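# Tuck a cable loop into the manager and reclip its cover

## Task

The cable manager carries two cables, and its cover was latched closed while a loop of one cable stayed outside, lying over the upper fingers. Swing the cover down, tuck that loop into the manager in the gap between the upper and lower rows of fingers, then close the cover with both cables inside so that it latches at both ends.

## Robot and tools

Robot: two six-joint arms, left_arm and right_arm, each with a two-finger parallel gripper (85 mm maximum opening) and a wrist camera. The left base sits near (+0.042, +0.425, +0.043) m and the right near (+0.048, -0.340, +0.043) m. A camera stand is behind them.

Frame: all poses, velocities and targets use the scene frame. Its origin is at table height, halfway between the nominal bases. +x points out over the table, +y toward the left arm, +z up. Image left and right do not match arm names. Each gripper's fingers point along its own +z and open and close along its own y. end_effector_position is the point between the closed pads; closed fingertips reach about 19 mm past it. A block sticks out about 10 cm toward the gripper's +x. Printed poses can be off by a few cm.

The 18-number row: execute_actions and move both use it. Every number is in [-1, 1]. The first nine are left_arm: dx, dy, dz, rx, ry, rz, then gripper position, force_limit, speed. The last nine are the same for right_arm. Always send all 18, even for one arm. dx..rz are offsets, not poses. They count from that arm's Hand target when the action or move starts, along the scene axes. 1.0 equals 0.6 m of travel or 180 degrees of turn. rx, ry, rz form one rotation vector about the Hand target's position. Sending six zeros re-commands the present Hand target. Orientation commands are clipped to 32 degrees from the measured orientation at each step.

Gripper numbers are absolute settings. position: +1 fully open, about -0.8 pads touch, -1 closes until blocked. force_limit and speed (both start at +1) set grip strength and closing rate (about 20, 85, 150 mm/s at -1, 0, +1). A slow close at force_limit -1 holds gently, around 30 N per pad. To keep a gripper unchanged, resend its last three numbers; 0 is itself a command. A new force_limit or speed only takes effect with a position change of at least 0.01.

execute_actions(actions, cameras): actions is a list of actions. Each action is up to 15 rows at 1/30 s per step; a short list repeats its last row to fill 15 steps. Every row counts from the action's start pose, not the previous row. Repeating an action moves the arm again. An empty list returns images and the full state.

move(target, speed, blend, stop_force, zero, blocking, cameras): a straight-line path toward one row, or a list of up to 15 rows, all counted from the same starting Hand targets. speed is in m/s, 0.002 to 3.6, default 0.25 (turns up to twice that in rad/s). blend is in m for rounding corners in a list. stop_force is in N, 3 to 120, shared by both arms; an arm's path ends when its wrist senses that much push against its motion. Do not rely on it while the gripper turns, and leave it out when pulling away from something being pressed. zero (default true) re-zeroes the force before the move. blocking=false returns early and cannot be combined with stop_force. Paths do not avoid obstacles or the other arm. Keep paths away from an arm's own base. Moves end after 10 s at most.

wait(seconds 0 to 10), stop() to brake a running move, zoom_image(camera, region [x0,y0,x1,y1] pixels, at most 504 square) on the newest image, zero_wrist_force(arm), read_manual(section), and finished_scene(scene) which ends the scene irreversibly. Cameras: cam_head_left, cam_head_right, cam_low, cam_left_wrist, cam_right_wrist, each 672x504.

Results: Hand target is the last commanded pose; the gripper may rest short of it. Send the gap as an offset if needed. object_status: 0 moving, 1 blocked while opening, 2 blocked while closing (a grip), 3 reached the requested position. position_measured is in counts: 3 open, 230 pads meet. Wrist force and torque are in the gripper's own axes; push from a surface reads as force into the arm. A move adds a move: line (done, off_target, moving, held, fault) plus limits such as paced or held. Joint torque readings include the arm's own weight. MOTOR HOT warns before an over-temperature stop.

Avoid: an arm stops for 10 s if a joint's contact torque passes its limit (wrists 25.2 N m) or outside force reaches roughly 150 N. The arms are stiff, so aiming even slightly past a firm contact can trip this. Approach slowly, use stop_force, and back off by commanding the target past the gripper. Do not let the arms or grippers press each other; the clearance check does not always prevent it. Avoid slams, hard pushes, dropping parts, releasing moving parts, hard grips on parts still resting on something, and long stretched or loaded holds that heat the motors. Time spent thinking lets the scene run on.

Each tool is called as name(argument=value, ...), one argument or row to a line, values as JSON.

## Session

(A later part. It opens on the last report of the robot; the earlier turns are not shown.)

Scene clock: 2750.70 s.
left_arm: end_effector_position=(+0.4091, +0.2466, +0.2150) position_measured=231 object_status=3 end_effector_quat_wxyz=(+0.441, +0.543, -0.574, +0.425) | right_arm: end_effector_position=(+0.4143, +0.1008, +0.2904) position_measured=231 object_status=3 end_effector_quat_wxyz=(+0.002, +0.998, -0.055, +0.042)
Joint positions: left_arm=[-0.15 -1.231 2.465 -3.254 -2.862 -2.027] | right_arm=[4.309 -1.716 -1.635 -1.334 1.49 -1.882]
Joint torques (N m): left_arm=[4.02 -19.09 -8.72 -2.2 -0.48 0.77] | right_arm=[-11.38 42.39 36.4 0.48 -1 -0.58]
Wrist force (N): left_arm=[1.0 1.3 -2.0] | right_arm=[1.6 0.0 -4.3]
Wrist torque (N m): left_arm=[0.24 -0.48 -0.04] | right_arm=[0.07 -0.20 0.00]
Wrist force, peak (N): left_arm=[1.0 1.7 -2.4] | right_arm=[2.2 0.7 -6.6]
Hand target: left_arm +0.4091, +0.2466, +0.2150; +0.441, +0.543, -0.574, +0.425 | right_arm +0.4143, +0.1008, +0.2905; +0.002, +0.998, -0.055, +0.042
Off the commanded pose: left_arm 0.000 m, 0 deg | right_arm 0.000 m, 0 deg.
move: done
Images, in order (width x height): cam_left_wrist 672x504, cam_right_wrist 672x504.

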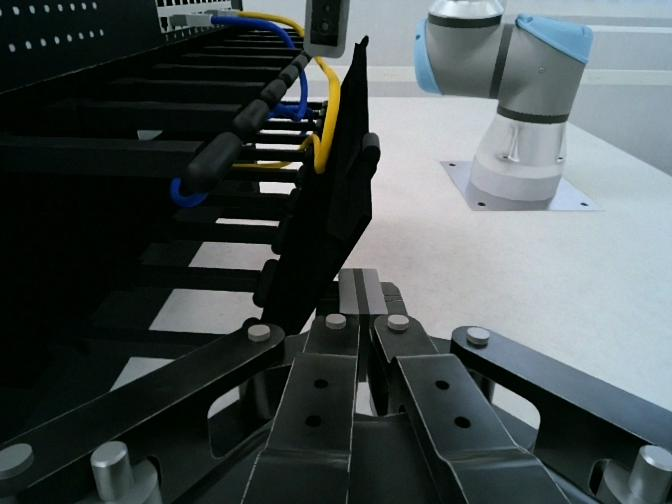

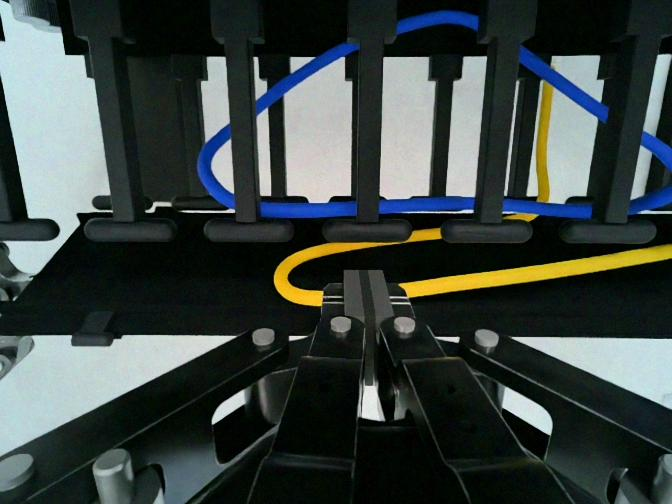

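move(
  target=[
    [0,0,0,0,0,0,-1,-0.8,-0.5,0,0,0.05,0,0,0,-1,-0.9,-0.8],
    [0,0,0,0,0,0,-1,-0.8,-0.5,-0.0354,-0.0096,0.05,-0.0193,0.0240,0.4997,0,-0.9,-0.8],
  ],
  speed=[0.1,0.3],
  cameras=["cam_left_wrist", "cam_right_wrist"],
)

Scene clock: 2805.27 s.
left_arm: end_effector_position=(+0.4091, +0.2466, +0.2150) position_measured=231 object_status=3 end_effector_quat_wxyz=(+0.441, +0.543, -0.574, +0.425) | right_arm: end_effector_position=(+0.3931, +0.0951, +0.3205) position_measured=128 object_status=0 end_effector_quat_wxyz=(+0.000, +0.745, +0.667, -0.001)
Joint positions: left_arm=[-0.15 -1.231 2.465 -3.254 -2.862 -2.027] | right_arm=[4.302 -1.69 -1.578 -1.447 1.571 -3.459]
Joint torques (N m): left_arm=[4.57 -19.02 -9.36 -2.43 -0.76 0.86] | right_arm=[-13.1 22.8 36.82 0.31 2.97 -1.3]
Wrist force (N): left_arm=[1.2 1.2 -2.1] | right_arm=[1.8 0.6 -4.3]
Wrist torque (N m): left_arm=[0.23 -0.50 -0.04] | right_arm=[0.17 -0.26 0.01]
Wrist force, peak (N): left_arm=[1.4 1.4 -2.4] | right_arm=[1.9 0.1 -5.2]
Hand target: left_arm +0.4091, +0.2466, +0.2150; +0.441, +0.543, -0.574, +0.425 | right_arm +0.3931, +0.0951, +0.3205; +0.000, +0.745, +0.667, -0.001
Off the commanded pose: left_arm 0.000 m, 0 deg | right_arm 0.000 m, 0 deg.
move: done
Images, in order (width x height): cam_left_wrist 672x504, cam_right_wrist 672x504.

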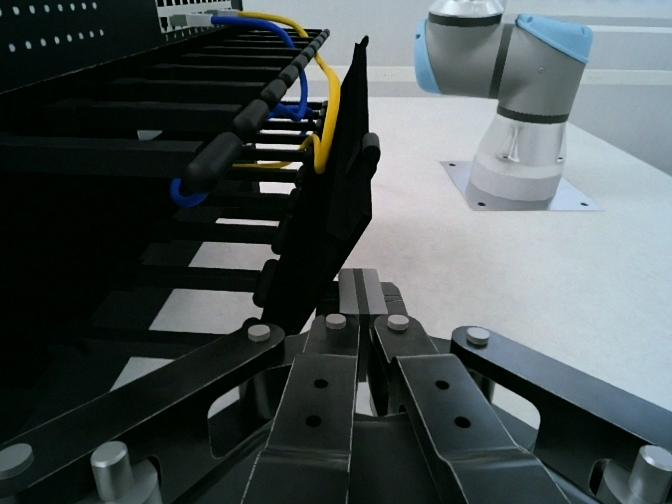

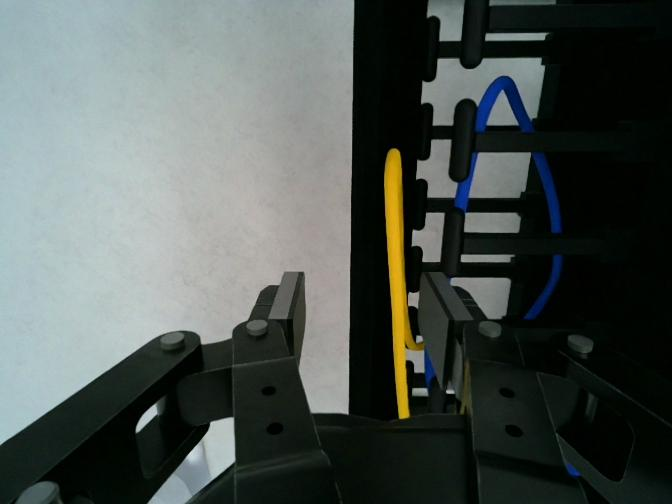

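move(
  target=[
    [0,0,0,0,0,0,-1,-0.8,-0.5,-0.0108,0.0012,-0.0500,0,0,0,0,-0.9,-0.8],
    [0,0,0,0,0,0,-1,-0.8,-0.5,-0.0108,0.0012,-0.1100,0,0,0,0,-0.9,-0.8],
  ],
  speed=[0.06,0.02],
  stop_force=8,
  cameras=["cam_left_wrist", "cam_right_wrist"],
)

zoom_image(
  camera="cam_left_wrist",
  region=[250, 0, 410, 200],
)

zoom_image(
  camera="cam_right_wrist",
  region=[280, 100, 520, 360],
)

Scene clock: 2854.20 s.
left_arm: end_effector_position=(+0.4091, +0.2466, +0.2150) position_measured=231 object_status=3 end_effector_quat_wxyz=(+0.441, +0.543, -0.574, +0.425) | right_arm: end_effector_position=(+0.3866, +0.0958, +0.2545) position_measured=128 object_status=3 end_effector_quat_wxyz=(+0.000, +0.745, +0.667, -0.001)
Joint positions: left_arm=[-0.15 -1.231 2.465 -3.254 -2.862 -2.027] | right_arm=[4.314 -1.714 -1.722 -1.278 1.571 -3.447]
Joint torques (N m): left_arm=[4.02 -18.72 -8.8 -2.58 -0.73 0.79] | right_arm=[13.35 21.74 12.82 5.71 -2.01 1.29]
Wrist force (N): left_arm=[1.0 1.3 -2.0] | right_arm=[1.2 0.3 -5.2]
Wrist torque (N m): left_arm=[0.23 -0.47 -0.04] | right_arm=[0.09 -0.25 -0.16]
Wrist force, peak (N): left_arm=[1.1 1.8 -2.3] | right_arm=[1.3 0.2 -5.6]
Hand target: left_arm +0.4091, +0.2466, +0.2150; +0.441, +0.543, -0.574, +0.425 | right_arm +0.3866, +0.0958, +0.2545; +0.000, +0.745, +0.667, -0.001
Off the commanded pose: left_arm 0.000 m, 0 deg | right_arm 0.000 m, 0 deg.
move: done
Images, in order (width x height): cam_left_wrist 672x504, cam_right_wrist 672x504.

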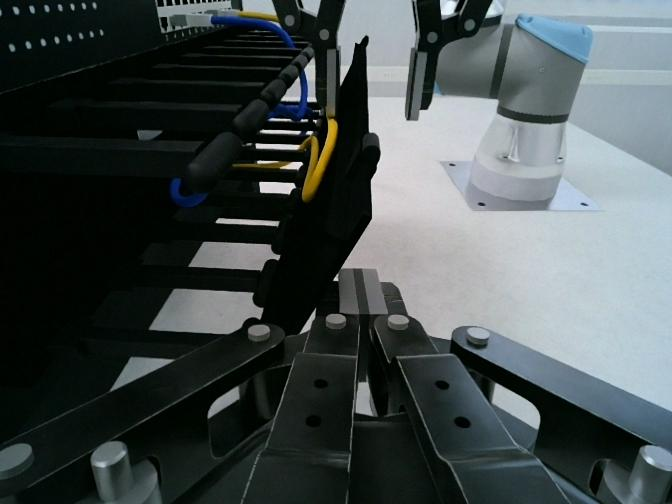

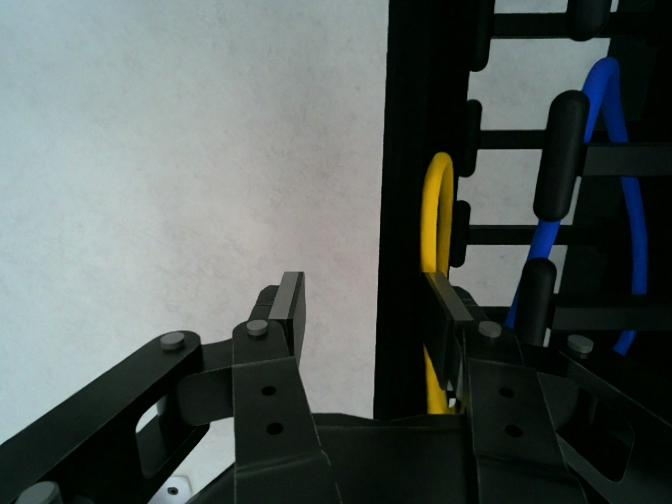

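Scaled by 2.520 from the camera's 672x504 image, which has a finer 960x720 frame.

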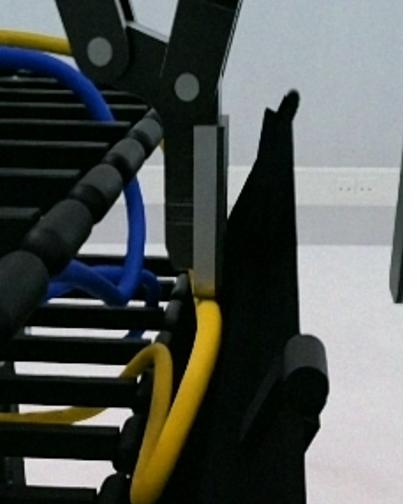

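Scaled by 1.938 from the camera's 672x504 image, which has a finer 960x720 frame.

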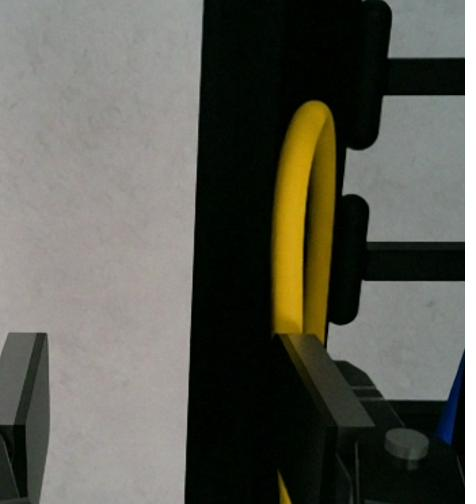

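move(
  target=[
    [0,0,0,0,0,0,-1,-0.8,-0.5,-0.0050,0.0005,0.0040,0,0,0,0,-0.9,-0.8],
    [0,0,0,0,0,0,-1,-0.8,-0.5,-0.0050,0.0005,-0.0100,0,0,0,0,-0.9,-0.8],
  ],
  speed=0.03,
  stop_force=8,
)

move(
  target=[0.0058,-0.0006,0.0042,0,0,0,-1,-0.8,-0.5,0.0083,-0.0009,0,0,0,0,0,-0.9,-0.8],
  speed=0.015,
  stop_force=8,
  cameras=["cam_left_wrist", "cam_right_wrist"],
)

zoom_image(
  camera="cam_left_wrist",
  region=[250, 0, 410, 200],
)

zoom_image(
  camera="cam_right_wrist",
  region=[320, 100, 560, 360],
)

Scene clock: 2871.83 s.
left_arm: end_effector_position=(+0.4091, +0.2466, +0.2150) position_measured=231 object_status=3 end_effector_quat_wxyz=(+0.441, +0.543, -0.574, +0.425) | right_arm: end_effector_position=(+0.3836, +0.0961, +0.2496) position_measured=128 object_status=3 end_effector_quat_wxyz=(+0.000, +0.745, +0.667, -0.001)
Joint positions: left_arm=[-0.15 -1.231 2.465 -3.254 -2.862 -2.027] | right_arm=[4.319 -1.714 -1.736 -1.265 1.571 -3.442]
Joint torques (N m): left_arm=[4.7 -18.93 -8.8 -2.49 -1.3 0.75] | right_arm=[15.66 37.52 32.66 -0.11 2.69 0.75]
Wrist force (N): left_arm=[-3.4 6.7 -1.7] | right_arm=[-0.1 3.9 -11.3]
Wrist torque (N m): left_arm=[0.30 -0.27 -0.05] | right_arm=[-0.08 -0.17 -0.11]
Wrist force, peak (N): left_arm=[-6.4 9.2 -1.5] | right_arm=[-1.1 5.2 -15.7]
Hand target: left_arm +0.4091, +0.2466, +0.2150; +0.441, +0.543, -0.574, +0.425 | right_arm +0.3836, +0.0961, +0.2496; +0.000, +0.745, +0.667, -0.001 (not the last commanded pose)
Off the commanded pose: left_arm 0.000 m, 0 deg | right_arm 0.001 m, 0 deg.
move: contact (right_arm); path passed 1 of 2 targets

Scene clock: 2873.13 s.
left_arm: end_effector_position=(+0.4126, +0.2463, +0.2175) position_measured=231 object_status=3 end_effector_quat_wxyz=(+0.441, +0.543, -0.574, +0.425) | right_arm: end_effector_position=(+0.3886, +0.0956, +0.2496) position_measured=128 object_status=3 end_effector_quat_wxyz=(+0.000, +0.745, +0.667, -0.001)
Joint positions: left_arm=[-0.149 -1.236 2.455 -3.237 -2.862 -2.025] | right_arm=[4.31 -1.72 -1.729 -1.266 1.571 -3.451]
Joint torques (N m): left_arm=[9.94 -35.6 -24.86 -2.68 -4.93 1.57] | right_arm=[-9.92 15.08 27.81 -1.78 4.09 -1.26]
Wrist force (N): left_arm=[-10.9 9.4 0.3] | right_arm=[1.5 6.4 -19.3]
Wrist torque (N m): left_arm=[0.29 -0.07 -0.20] | right_arm=[-0.32 -0.19 0.06]
Wrist force, peak (N): left_arm=[-11.4 9.2 0.1] | right_arm=[1.5 6.3 -19.5]
Hand target: left_arm +0.4126, +0.2463, +0.2175; +0.441, +0.543, -0.574, +0.425 | right_arm +0.3886, +0.0956, +0.2496; +0.000, +0.745, +0.667, -0.001
Off the commanded pose: left_arm 0.000 m, 0 deg | right_arm 0.000 m, 0 deg.
move: done
Images, in order (width x height): cam_left_wrist 672x504, cam_right_wrist 672x504.

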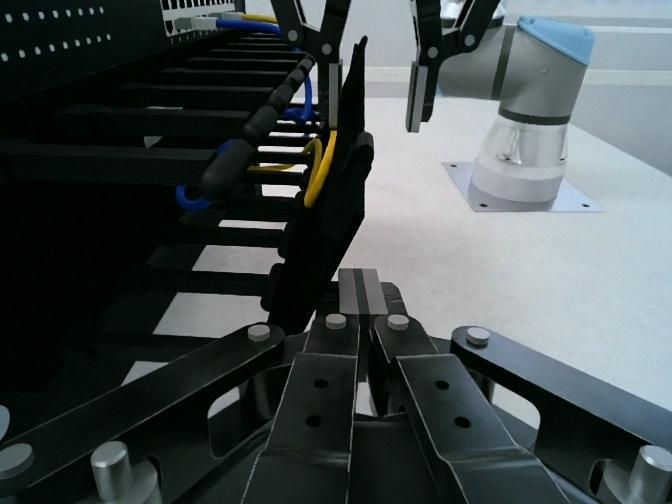

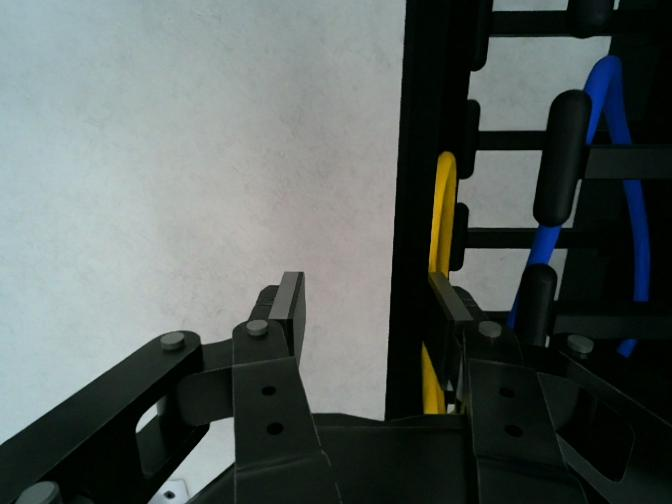

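Scaled by 2.520 from the camera's 672x504 image, which has a finer 960x720 frame.

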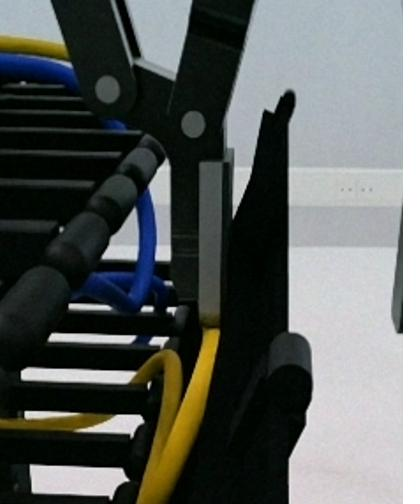

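Scaled by 1.938 from the camera's 672x504 image, which has a finer 960x720 frame.

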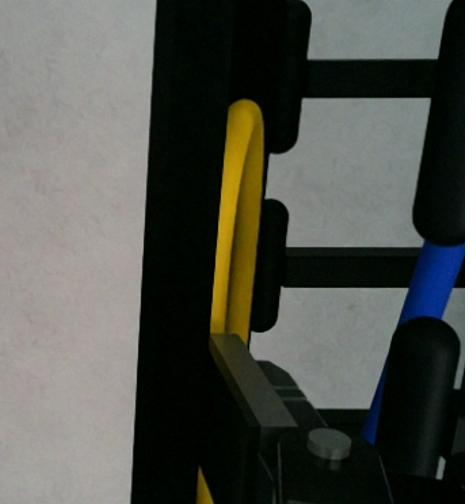

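move(
  target=[0.0058,-0.0006,0.0033,0,0,0,-1,-0.8,-0.5,0.0099,-0.0011,0.0033,0,0,0,0,-0.9,-0.8],
  speed=0.015,
  stop_force=12,
  cameras=["cam_left_wrist", "cam_right_wrist"],
)

zoom_image(
  camera="cam_left_wrist",
  region=[250, 0, 410, 200],
)

zoom_image(
  camera="cam_right_wrist",
  region=[320, 100, 560, 360],
)

Scene clock: 2893.17 s.
left_arm: end_effector_position=(+0.4161, +0.2459, +0.2195) position_measured=231 object_status=3 end_effector_quat_wxyz=(+0.441, +0.543, -0.574, +0.425) | right_arm: end_effector_position=(+0.3945, +0.0949, +0.2516) position_measured=128 object_status=3 end_effector_quat_wxyz=(+0.000, +0.745, +0.667, -0.001)
Joint positions: left_arm=[-0.149 -1.239 2.445 -3.222 -2.862 -2.023] | right_arm=[4.3 -1.726 -1.716 -1.272 1.571 -3.462]
Joint torques (N m): left_arm=[8.5 -31.65 -19.35 -1.44 -3.65 1.46] | right_arm=[-14.26 22.29 35.9 0.05 -2.24 -1.4]
Wrist force (N): left_arm=[0.1 0.9 -1.8] | right_arm=[2.0 0.2 -5.5]
Wrist torque (N m): left_arm=[0.22 -0.39 -0.13] | right_arm=[0.10 -0.22 -0.01]
Wrist force, peak (N): left_arm=[-11.6 9.4 0.3] | right_arm=[1.0 6.7 -19.4]
Hand target: left_arm +0.4161, +0.2459, +0.2195; +0.441, +0.543, -0.574, +0.425 | right_arm +0.3945, +0.0949, +0.2516; +0.000, +0.745, +0.667, -0.001
Off the commanded pose: left_arm 0.000 m, 0 deg | right_arm 0.000 m, 0 deg.
move: done
Images, in order (width x height): cam_left_wrist 672x504, cam_right_wrist 672x504.

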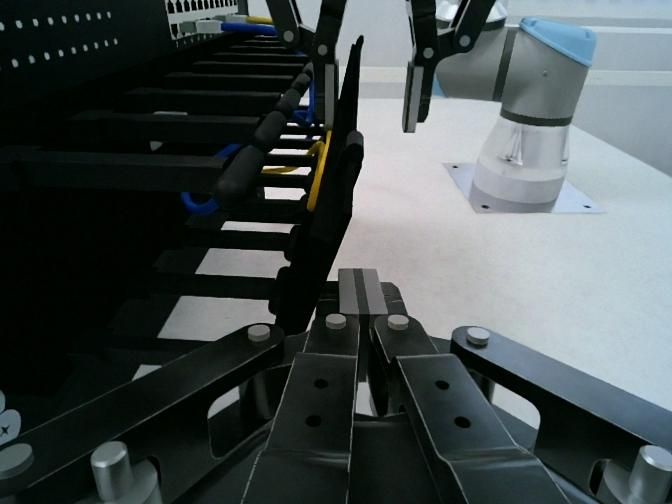

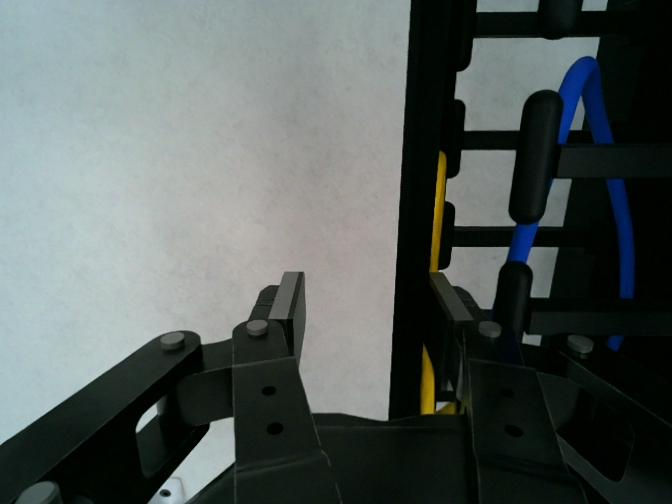

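Scaled by 2.520 from the camera's 672x504 image, which has a finer 960x720 frame.

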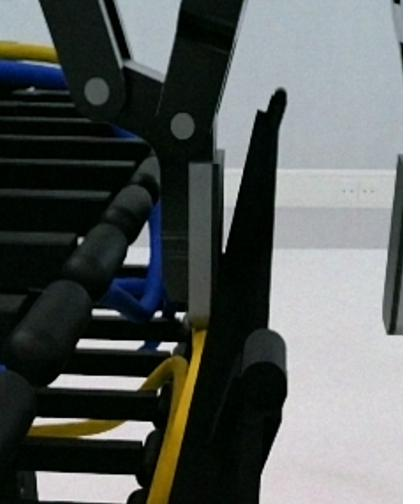

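Scaled by 1.938 from the camera's 672x504 image, which has a finer 960x720 frame.

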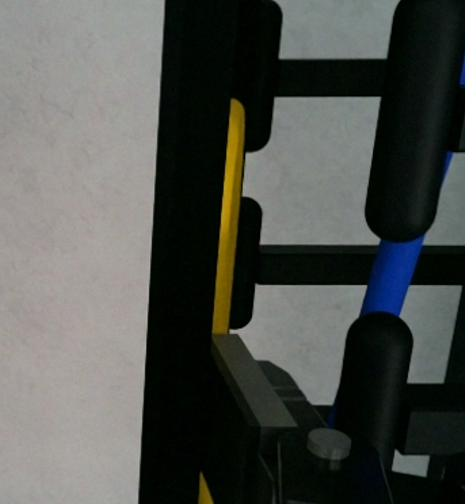

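move(
  target=[0.0061,-0.0007,0.0033,0,0,0,-1,-0.8,-0.5,0.0066,-0.0007,0.0,0,0,0,0,-0.9,-0.8],
  speed=0.01,
  stop_force=10,
  cameras=["cam_left_wrist", "cam_right_wrist"],
)

zoom_image(
  camera="cam_left_wrist",
  region=[250, 0, 410, 200],
)

zoom_image(
  camera="cam_right_wrist",
  region=[320, 100, 560, 360],
)

Scene clock: 2905.17 s.
left_arm: end_effector_position=(+0.4192, +0.2456, +0.2212) position_measured=231 object_status=3 end_effector_quat_wxyz=(+0.441, +0.543, -0.574, +0.425) | right_arm: end_effector_position=(+0.3977, +0.0946, +0.2516) position_measured=128 object_status=3 end_effector_quat_wxyz=(+0.000, +0.745, +0.667, -0.001)
Joint positions: left_arm=[-0.148 -1.241 2.437 -3.21 -2.862 -2.021] | right_arm=[4.294 -1.73 -1.712 -1.273 1.571 -3.467]
Joint torques (N m): left_arm=[3.71 -18.45 -8.69 -4.65 -2.41 -1.22] | right_arm=[10.12 38.3 11.93 5.8 -1.98 1.03]
Wrist force (N): left_arm=[-6.8 9.7 -0.2] | right_arm=[0.2 -8.8 -10.5]
Wrist torque (N m): left_arm=[0.23 -0.16 -0.14] | right_arm=[-0.19 -0.20 -0.01]
Wrist force, peak (N): left_arm=[-8.1 11.7 -0.5] | right_arm=[-3.2 -19.4 -13.7]
Hand target: left_arm +0.4192, +0.2456, +0.2211; +0.441, +0.543, -0.574, +0.425 (not the last commanded pose) | right_arm +0.3976, +0.0946, +0.2516; +0.000, +0.745, +0.667, -0.001 (not the last commanded pose)
Off the commanded pose: left_arm 0.001 m, 0 deg | right_arm 0.001 m, 0 deg.
move: contact (left_arm, right_arm)
Images, in order (width x height): cam_left_wrist 672x504, cam_right_wrist 672x504.

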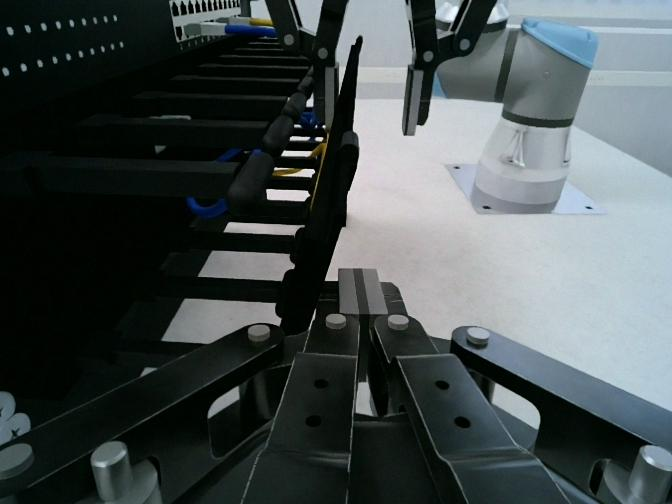

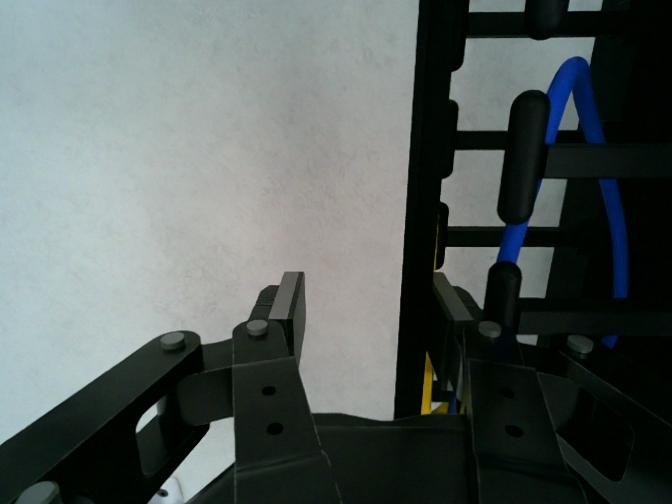

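Scaled by 2.520 from the camera's 672x504 image, which has a finer 960x720 frame.

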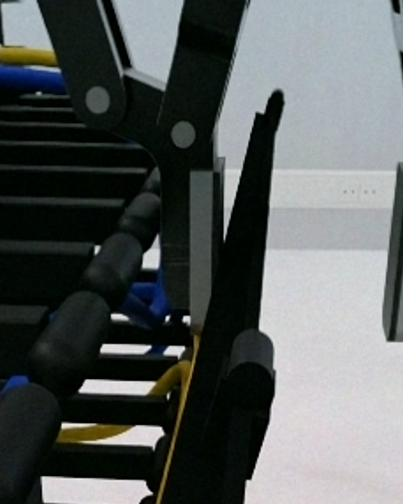

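Scaled by 1.938 from the camera's 672x504 image, which has a finer 960x720 frame.

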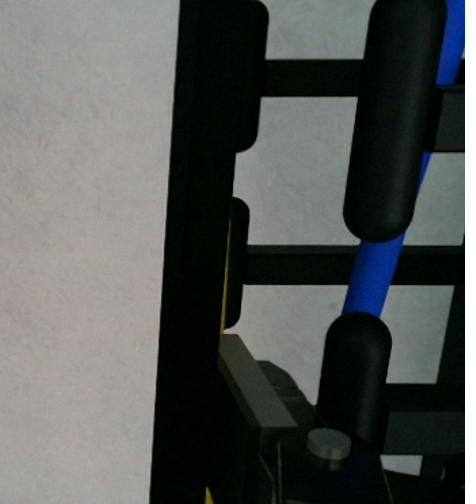

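move(
  target=[0,0,0,0,0,0,-1,-0.8,-0.5,-0.0033,0.0004,0.0,0,0,0,0,-0.9,-0.8],
  speed=0.02,
)

move(
  target=[0,0,0,0,0,0,-1,-0.8,-0.5,0,0,0.0200,0,0,0,0,-0.9,-0.8],
  speed=0.03,
  cameras=["cam_left_wrist", "cam_right_wrist"],
)

zoom_image(
  camera="cam_left_wrist",
  region=[250, 0, 410, 200],
)

zoom_image(
  camera="cam_right_wrist",
  region=[360, 100, 520, 300],
)

Scene clock: 2926.30 s.
left_arm: end_effector_position=(+0.4192, +0.2456, +0.2211) position_measured=231 object_status=3 end_effector_quat_wxyz=(+0.441, +0.543, -0.574, +0.425) | right_arm: end_effector_position=(+0.3958, +0.0948, +0.2516) position_measured=128 object_status=3 end_effector_quat_wxyz=(+0.000, +0.745, +0.667, -0.001)
Joint positions: left_arm=[-0.148 -1.241 2.437 -3.21 -2.862 -2.021] | right_arm=[4.297 -1.728 -1.714 -1.272 1.571 -3.464]
Joint torques (N m): left_arm=[-6.53 -19.3 -17.26 -4.44 -1.26 -1.15] | right_arm=[23.25 44.06 10.08 3.62 5.39 1.25]
Wrist force (N): left_arm=[-9.0 27.7 -1.1] | right_arm=[4.4 21.3 -1.9]
Wrist torque (N m): left_arm=[0.32 -0.09 -0.04] | right_arm=[0.23 -0.35 -0.21]
Wrist force, peak (N): left_arm=[-9.0 27.7 -1.1] | right_arm=[4.4 21.3 -1.9]
Hand target: left_arm +0.4192, +0.2456, +0.2211; +0.441, +0.543, -0.574, +0.425 | right_arm +0.3957, +0.0948, +0.2516; +0.000, +0.745, +0.667, -0.001
Off the commanded pose: left_arm 0.000 m, 0 deg | right_arm 0.000 m, 0 deg.
move: done

Scene clock: 2927.13 s.
left_arm: end_effector_position=(+0.4192, +0.2456, +0.2211) position_measured=231 object_status=3 end_effector_quat_wxyz=(+0.441, +0.543, -0.574, +0.425) | right_arm: end_effector_position=(+0.3957, +0.0948, +0.2635) position_measured=128 object_status=3 end_effector_quat_wxyz=(+0.000, +0.745, +0.667, -0.001)
Joint positions: left_arm=[-0.148 -1.241 2.437 -3.21 -2.862 -2.021] | right_arm=[4.298 -1.719 -1.692 -1.303 1.571 -3.464]
Joint torques (N m): left_arm=[-6.3 -20.84 -27.08 -4.41 -1.34 -1.27] | right_arm=[24.13 45.59 38.57 -0.59 8.5 1.41]
Wrist force (N): left_arm=[-8.7 27.6 -1.6] | right_arm=[2.1 21.6 2.2]
Wrist torque (N m): left_arm=[0.33 -0.10 -0.04] | right_arm=[0.08 -0.29 -0.16]
Wrist force, peak (N): left_arm=[-8.8 28.3 -1.6] | right_arm=[5.0 22.3 2.0]
Hand target: left_arm +0.4192, +0.2456, +0.2211; +0.441, +0.543, -0.574, +0.425 | right_arm +0.3957, +0.0948, +0.2636; +0.000, +0.745, +0.667, -0.001
Off the commanded pose: left_arm 0.000 m, 0 deg | right_arm 0.000 m, 0 deg.
move: done
Images, in order (width x height): cam_left_wrist 672x504, cam_right_wrist 672x504.

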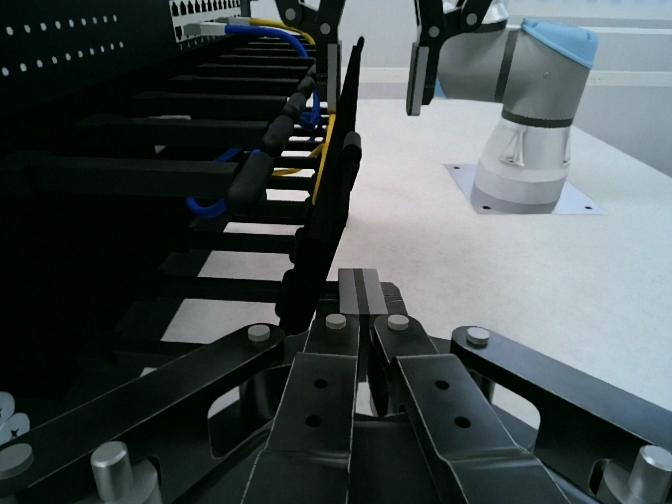

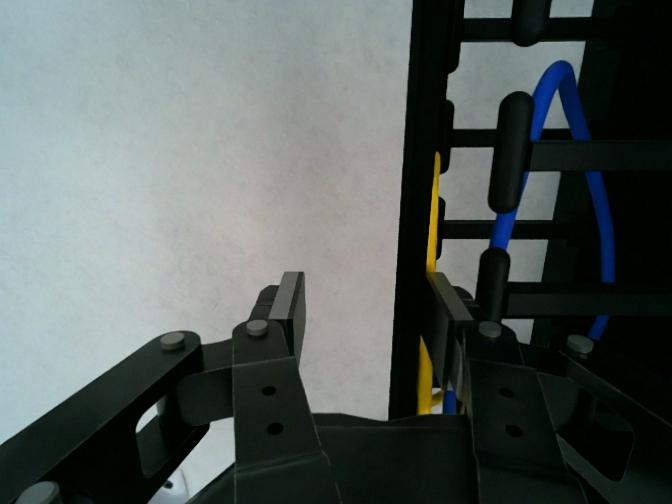

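Scaled by 2.520 from the camera's 672x504 image, which has a finer 960x720 frame.

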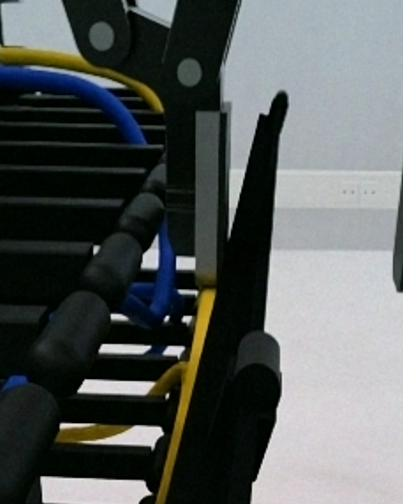

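Scaled by 2.520 from the camera's 672x504 image, which has a finer 960x720 frame.

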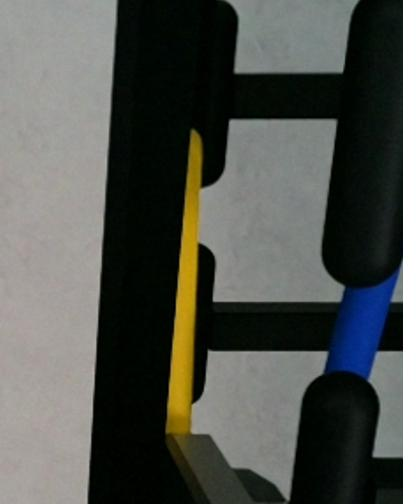

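move(
  target=[-0.0033,0.0004,0,0,0,0,-1,-0.8,-0.5,0.0017,-0.0002,0.0,0,0,0,0,-0.9,-0.8],
  speed=0.02,
)

move(
  target=[0,0,0,0,0,0,-1,-0.8,-0.5,0,0,0.0300,0,0,0,0,-0.9,-0.8],
  speed=0.06,
  cameras=["cam_left_wrist", "cam_right_wrist"],
)

zoom_image(
  camera="cam_left_wrist",
  region=[250, 0, 410, 200],
)

zoom_image(
  camera="cam_right_wrist",
  region=[360, 100, 520, 300],
)

Scene clock: 2937.97 s.
left_arm: end_effector_position=(+0.4173, +0.2458, +0.2212) position_measured=231 object_status=3 end_effector_quat_wxyz=(+0.441, +0.543, -0.574, +0.425) | right_arm: end_effector_position=(+0.3966, +0.0947, +0.2636) position_measured=128 object_status=3 end_effector_quat_wxyz=(+0.000, +0.745, +0.667, -0.001)
Joint positions: left_arm=[-0.148 -1.244 2.442 -3.214 -2.862 -2.022] | right_arm=[4.296 -1.721 -1.691 -1.303 1.571 -3.465]
Joint torques (N m): left_arm=[-11.68 -31.9 -2.83 -3.81 -0.94 -1.48] | right_arm=[-14.11 21.68 36.61 0.34 -0.8 -1.4]
Wrist force (N): left_arm=[0.3 -1.1 -1.8] | right_arm=[2.1 -0.4 -4.2]
Wrist torque (N m): left_arm=[-0.06 -0.40 -0.09] | right_arm=[0.01 -0.29 -0.01]
Wrist force, peak (N): left_arm=[-8.9 27.8 -2.0] | right_arm=[2.1 22.0 3.0]
Hand target: left_arm +0.4172, +0.2458, +0.2211; +0.441, +0.543, -0.574, +0.425 | right_arm +0.3967, +0.0947, +0.2636; +0.000, +0.745, +0.667, -0.001
Off the commanded pose: left_arm 0.000 m, 0 deg | right_arm 0.000 m, 0 deg.
move: done

Scene clock: 2938.83 s.
left_arm: end_effector_position=(+0.4172, +0.2458, +0.2211) position_measured=231 object_status=3 end_effector_quat_wxyz=(+0.441, +0.543, -0.574, +0.425) | right_arm: end_effector_position=(+0.3967, +0.0947, +0.2815) position_measured=128 object_status=3 end_effector_quat_wxyz=(+0.000, +0.745, +0.667, -0.001)
Joint positions: left_arm=[-0.148 -1.244 2.442 -3.214 -2.862 -2.022] | right_arm=[4.296 -1.71 -1.655 -1.349 1.571 -3.465]
Joint torques (N m): left_arm=[-11.38 -31.58 -3.03 -3.85 -1 -1.57] | right_arm=[-12.61 41.22 37.63 0.4 -2.13 -1.23]
Wrist force (N): left_arm=[0.5 -1.2 -2.1] | right_arm=[2.1 -0.1 -3.9]
Wrist torque (N m): left_arm=[-0.07 -0.43 -0.09] | right_arm=[0.07 -0.31 0.01]
Wrist force, peak (N): left_arm=[0.7 -1.3 -2.1] | right_arm=[2.2 0.1 -4.2]
Hand target: left_arm +0.4172, +0.2458, +0.2211; +0.441, +0.543, -0.574, +0.425 | right_arm +0.3967, +0.0947, +0.2816; +0.000, +0.745, +0.667, -0.001
Off the commanded pose: left_arm 0.000 m, 0 deg | right_arm 0.000 m, 0 deg.
move: done
Images, in order (width x height): cam_left_wrist 672x504, cam_right_wrist 672x504.

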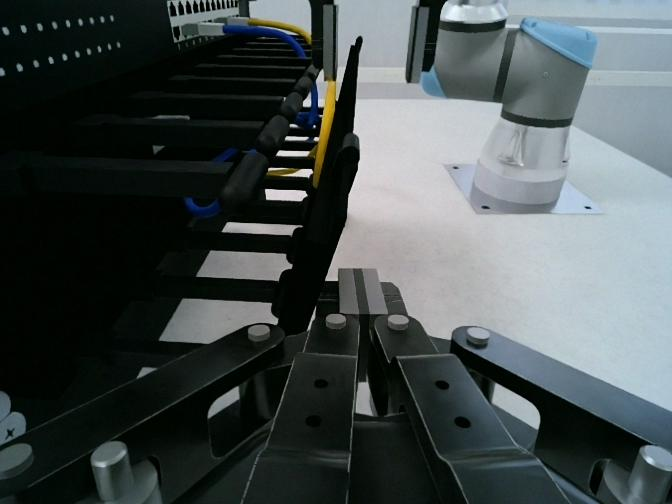

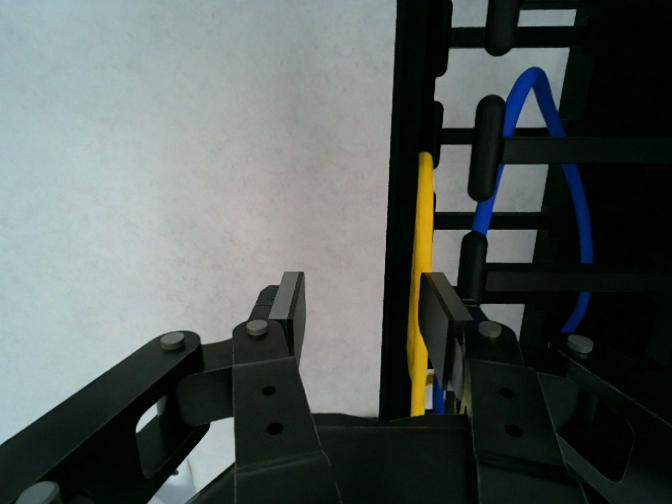

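Scaled by 2.520 from the camera's 672x504 image, which has a finer 960x720 frame.

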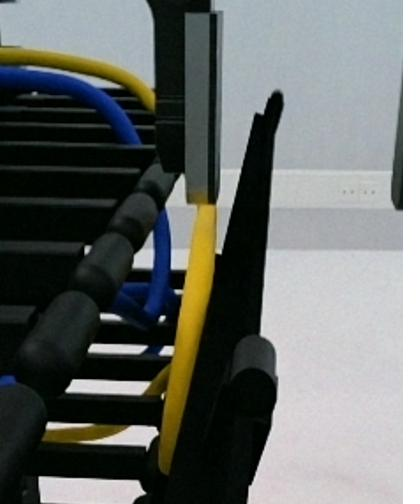

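Scaled by 2.520 from the camera's 672x504 image, which has a finer 960x720 frame.

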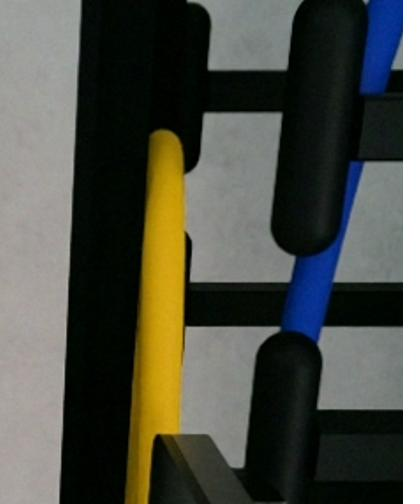

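move(
  target=[
    [-0.0133,0.0014,-0.0100,0,0,0,-1,-0.8,-0.5,0,0,0.0400,0,0,0,0,-0.9,-0.8],
    [-0.0315,0.0034,-0.0267,0,0,0,-1,-0.8,-0.5,0,0,0.0808,0,0,0,0,-0.9,-0.8],
    [-0.0464,0.0050,-0.0550,0,0,0,-1,-0.8,-0.5,0,0,0.0808,0,0,-0.25,0,-0.9,-0.8],
    [-0.0514,0.0056,-0.0867,0,0,0,-1,-0.8,-0.5,0,0,0.0808,0,0,-0.5,0,-0.9,-0.8],
  ],
  speed=[0.05,0.06,0.08,0.3],
  blend=0.004,
  cameras=["cam_left_wrist", "cam_right_wrist"],
)

Scene clock: 3114.17 s.
left_arm: end_effector_position=(+0.3864, +0.2492, +0.1691) position_measured=231 object_status=3 end_effector_quat_wxyz=(+0.441, +0.543, -0.574, +0.425) | right_arm: end_effector_position=(+0.3967, +0.0947, +0.3301) position_measured=128 object_status=3 end_effector_quat_wxyz=(+0.000, +0.998, -0.055, -0.001)
Joint positions: left_arm=[-0.154 -1.072 2.527 -3.488 -2.86 -2.04] | right_arm=[4.295 -1.691 -1.553 -1.469 1.573 -1.896]
Joint torques (N m): left_arm=[-11.75 -18.88 2.77 -3.89 -0.63 -1.44] | right_arm=[13.47 40.77 13.23 5.54 -2.68 1.24]
Wrist force (N): left_arm=[-0.8 -0.6 -2.1] | right_arm=[2.1 0.1 -3.9]
Wrist torque (N m): left_arm=[-0.07 -0.34 -0.04] | right_arm=[0.10 -0.29 -0.17]
Wrist force, peak (N): left_arm=[0.4 -1.3 -2.3] | right_arm=[2.2 -0.1 -4.4]
Hand target: left_arm +0.3864, +0.2492, +0.1691; +0.441, +0.543, -0.574, +0.425 | right_arm +0.3967, +0.0947, +0.3301; +0.000, +0.998, -0.055, -0.001
Off the commanded pose: left_arm 0.000 m, 0 deg | right_arm 0.000 m, 0 deg.
move: done
Images, in order (width x height): cam_left_wrist 672x504, cam_right_wrist 672x504.

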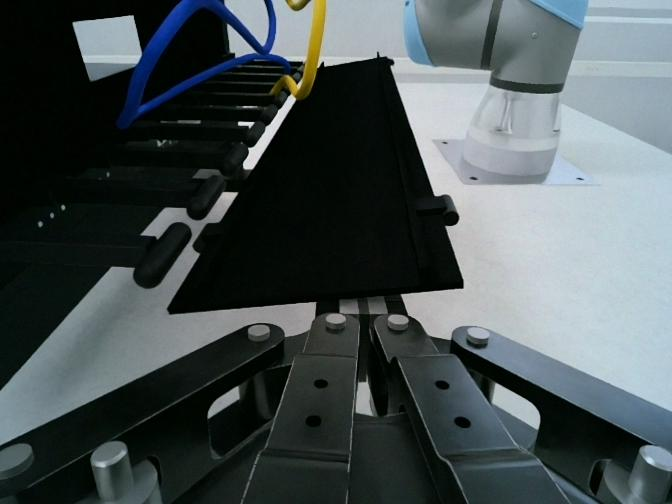

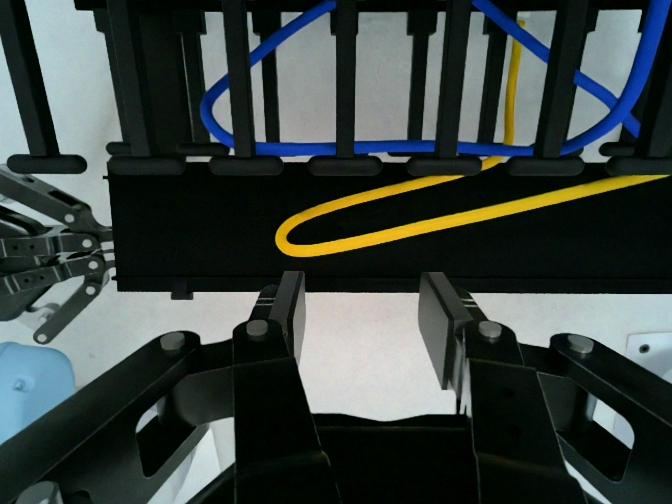

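execute_actions(
  actions=[],
  cameras=["cam_right_wrist", "cam_left_wrist", "cam_low"],
)

Scene clock: 3160.40 s.
left_arm: end_effector_position=(+0.3864, +0.2492, +0.1691) position_measured=231 object_status=3 end_effector_quat_wxyz=(+0.441, +0.543, -0.574, +0.425) | right_arm: end_effector_position=(+0.3967, +0.0947, +0.3301) position_measured=128 object_status=3 end_effector_quat_wxyz=(+0.000, +0.998, -0.055, -0.001)
Joint positions: left_arm=[-0.154 -1.072 2.527 -3.489 -2.86 -2.04] | right_arm=[4.295 -1.691 -1.553 -1.469 1.573 -1.895]
Joint velocities: within noise
Joint torques (N m): left_arm=[-10.54 -18.03 2.91 -3.83 -0.57 -1.65] | right_arm=[14.13 42.07 12.55 4.65 -2.31 1.13]
Wrist force (N): left_arm=[-0.9 -0.3 -2.1] | right_arm=[2.3 0.4 -3.8]
Wrist torque (N m): left_arm=[-0.03 -0.33 -0.04] | right_arm=[0.15 -0.33 -0.18]
Wrist force, peak (N): left_arm=[-1.1 -0.3 -2.4] | right_arm=[2.3 0.2 -4.5]
Hand target: left_arm +0.3864, +0.2492, +0.1691; +0.441, +0.543, -0.574, +0.425 | right_arm +0.3967, +0.0947, +0.3301; +0.000, +0.998, -0.055, -0.001
Tool commands: left_gripper/position=-1.0 left_gripper/force_limit=-0.8 left_gripper/speed=-0.5 right_gripper/position=+0.0 right_gripper/force_limit=-0.9 right_gripper/speed=-0.8
Off the commanded pose: left_arm 0.000 m, 0 deg | right_arm 0.000 m, 0 deg.
Images, in order (width x height): cam_low 672x504, cam_left_wrist 672x504, cam_right_wrist 672x504.

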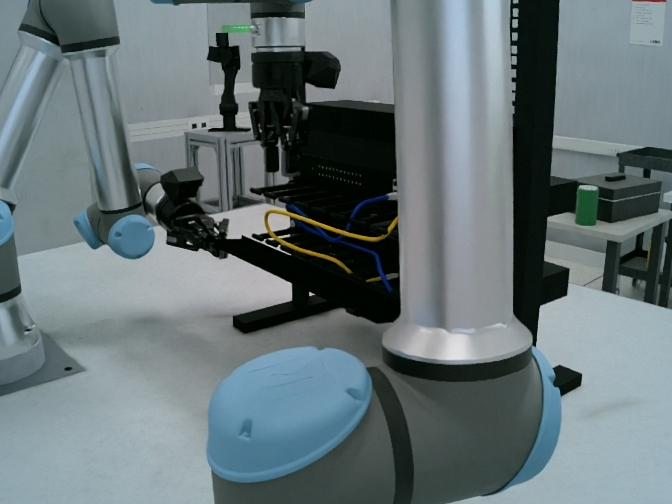

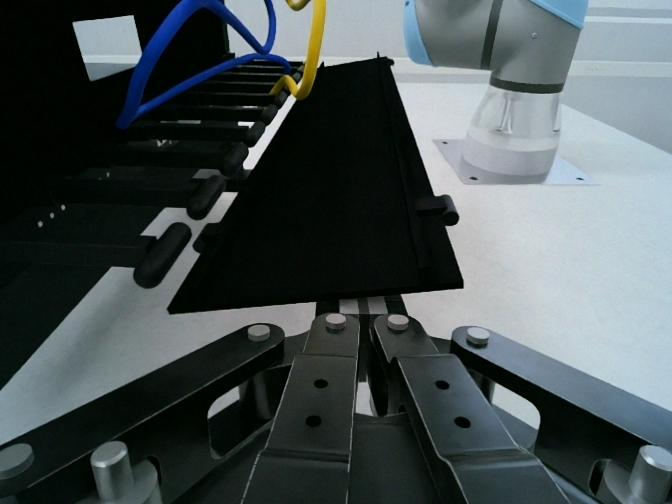

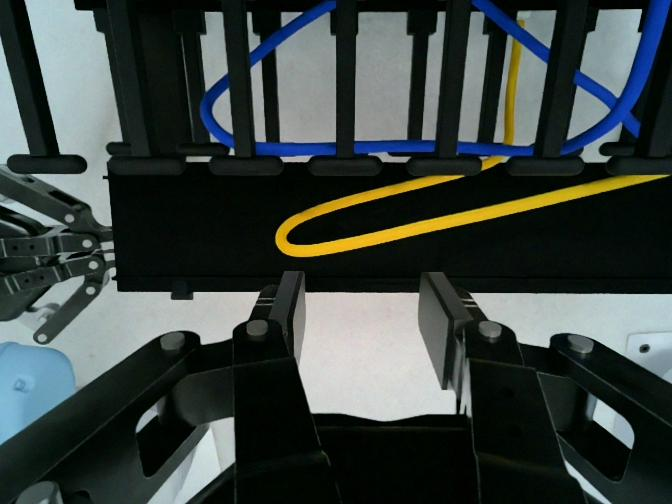

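move(
  target=[
    [0.00994,-0.00108,-0.03167,0,0,0,-1,-0.8,-0.5,0,0,0,0,0,0,0,-0.9,-0.8],
    [0.02154,-0.00234,-0.05333,0,0,0,-1,-0.8,-0.5,0,0,0,0,0,0,0,-0.9,-0.8],
    [0.04474,-0.00486,-0.07667,0,0,0,-1,-0.8,-0.5,0,0,0,0,0,0,0,-0.9,-0.8],
    [0.06628,-0.0072,-0.08667,0,0,0,-1,-0.8,-0.5,0,0,0,0,0,0,0,-0.9,-0.8],
    [0.08947,-0.00972,-0.09167,0,0,0,-1,-0.8,-0.5,0,0,0,0,0,0,0,-0.9,-0.8],
    [0.14581,-0.01584,-0.09167,0,0,0,-1,-0.8,-0.5,0,0,0,0,0,0,0,-0.9,-0.8],
    [0.16381,0.14985,-0.09167,0,0,0,-1,-0.8,-0.5,0,0,0,0,0,0,0,-0.9,-0.8],
  ],
  speed=[0.05,0.05,0.05,0.05,0.05,0.05,0.1],
  blend=[0.004,0.004,0.004,0.004,0.002,0.002,0],
  cameras=["cam_left_wrist"],
)

Scene clock: 3229.10 s.
left_arm: end_effector_position=(+0.4846, +0.3390, +0.1141) position_measured=231 object_status=3 end_effector_quat_wxyz=(+0.441, +0.543, -0.574, +0.425) | right_arm: end_effector_position=(+0.3967, +0.0947, +0.3301) position_measured=128 object_status=3 end_effector_quat_wxyz=(+0.000, +0.998, -0.055, -0.001)
Joint positions: left_arm=[0.084 -1.054 2.2 -2.315 -2.868 -1.146] | right_arm=[4.295 -1.691 -1.553 -1.469 1.573 -1.895]
Joint torques (N m): left_arm=[8.61 -38.7 -20.42 -0.98 -0.56 1.34] | right_arm=[13.36 40.67 14.09 2.47 -2.48 1.19]
Wrist force (N): left_arm=[0.7 -1.4 -1.7] | right_arm=[1.9 0.1 -4.0]
Wrist torque (N m): left_arm=[-0.06 -0.41 -0.12] | right_arm=[0.09 -0.26 -0.18]
Wrist force, peak (N): left_arm=[0.4 -1.3 -3.0] | right_arm=[2.3 0.0 -4.3]
Hand target: left_arm +0.4847, +0.3391, +0.1141; +0.441, +0.543, -0.574, +0.425 | right_arm +0.3967, +0.0947, +0.3301; +0.000, +0.998, -0.055, -0.001
Off the commanded pose: left_arm 0.000 m, 0 deg | right_arm 0.000 m, 0 deg.
move: done
Images, in order (width x height): cam_left_wrist 672x504.

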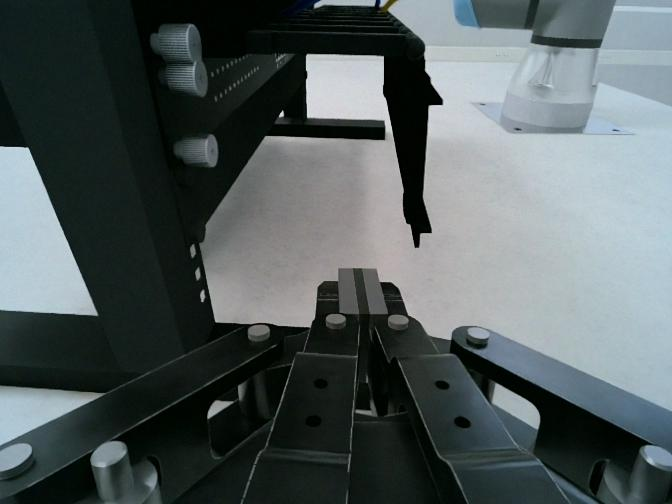

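move(
  target=[
    [-0.22368,0.0243,0.07667,0,0,0,-1,-0.8,-0.5,0,0,0,0,0,-0.5,0,-0.9,-0.8],
    [-0.23205,-0.2841,0.21,0,0,0,-1,-0.8,-0.5,0.11397,-0.04422,0,0,0,-0.5,0,-0.9,-0.8],
    [-0.23205,-0.2841,0.21,0,0,0.48,0,-0.8,-0.5,0.11397,-0.04422,0,0,0,-0.5,-0.33,-0.9,-0.8],
  ],
  speed=[0.25,0.2,0.25],
  blend=[0.03,0.01,0],
  cameras=["cam_left_wrist", "cam_right_wrist", "cam_low"],
)

Scene clock: 3274.10 s.
left_arm: end_effector_position=(+0.4832, +0.3392, +0.1147) position_measured=231 object_status=3 end_effector_quat_wxyz=(+0.441, +0.543, -0.574, +0.425) | right_arm: end_effector_position=(+0.3967, +0.0947, +0.3301) position_measured=128 object_status=3 end_effector_quat_wxyz=(+0.000, +0.994, -0.109, -0.001)
Joint positions: left_arm=[0.085 -1.058 2.204 -2.313 -2.867 -1.144] | right_arm=[4.295 -1.691 -1.553 -1.469 1.573 -1.788]
Joint torques (N m): left_arm=[-11.93 -24.98 -19.43 -3.31 -3.51 -1.61] | right_arm=[-4.73 41.51 13.92 5.51 -2.41 1.25]
Wrist force (N): left_arm=[0.6 -1.4 -1.8] | right_arm=[2.1 -0.1 -3.9]
Wrist torque (N m): left_arm=[-0.07 -0.39 -0.08] | right_arm=[0.06 -0.29 -0.17]
Wrist force, peak (N): left_arm=[0.8 -1.8 -2.0] | right_arm=[2.7 0.1 -4.0]
Hand target: left_arm +0.4832, +0.3392, +0.1147; +0.441, +0.543, -0.574, +0.425 (not the last commanded pose) | right_arm +0.3967, +0.0947, +0.3301; +0.000, +0.994, -0.109, -0.001 (not the last commanded pose)
Tool commands: left_gripper/position=-1.0 left_gripper/force_limit=-0.8 left_gripper/speed=-0.5 right_gripper/position=+0.0 right_gripper/force_limit=-0.9 right_gripper/speed=-0.8
Off the commanded pose: left_arm 0.253 m, 86 deg | right_arm 0.073 m, 84 deg.
move: held (left_arm; a check stopped the path), off_target (right_arm; braked when a check withheld steps of left_arm); path passed 0 of 3 targets; target 3's new numbers were not sent; limits=held
pose unreachable (left arm): on one or more control steps of this call, first in action 0 (counted from 0), this arm could not follow its commanded pose, so it was not sent that pose on those steps. It may still have moved: this result reports where it is.
cause: moving toward the commanded pose would bring two parts of the arm too close to each other (its gripper and another part of the arm, with joints 4 (wrist 1) to 6 (wrist 3) between them, 2 mm apart when it was first held).
Images, in order (width x height): cam_low 672x504, cam_left_wrist 672x504, cam_right_wrist 672x504.

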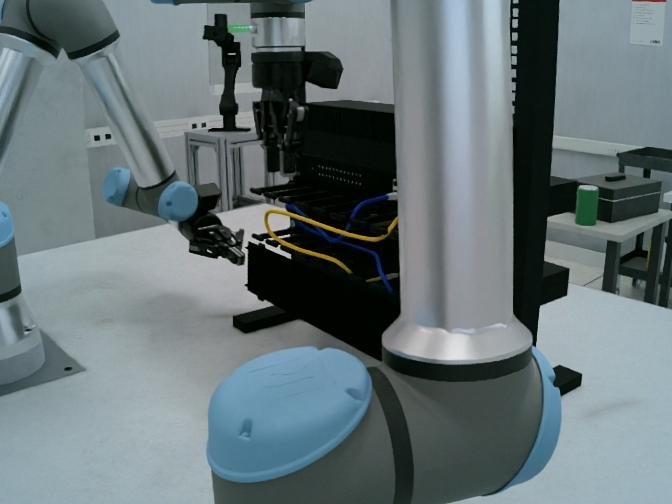

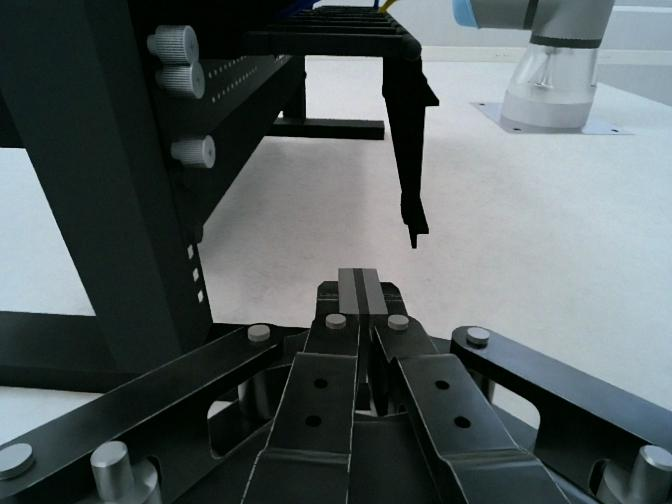

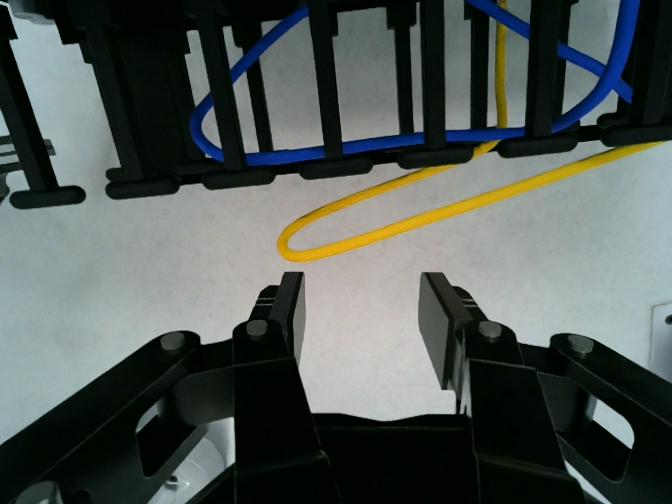

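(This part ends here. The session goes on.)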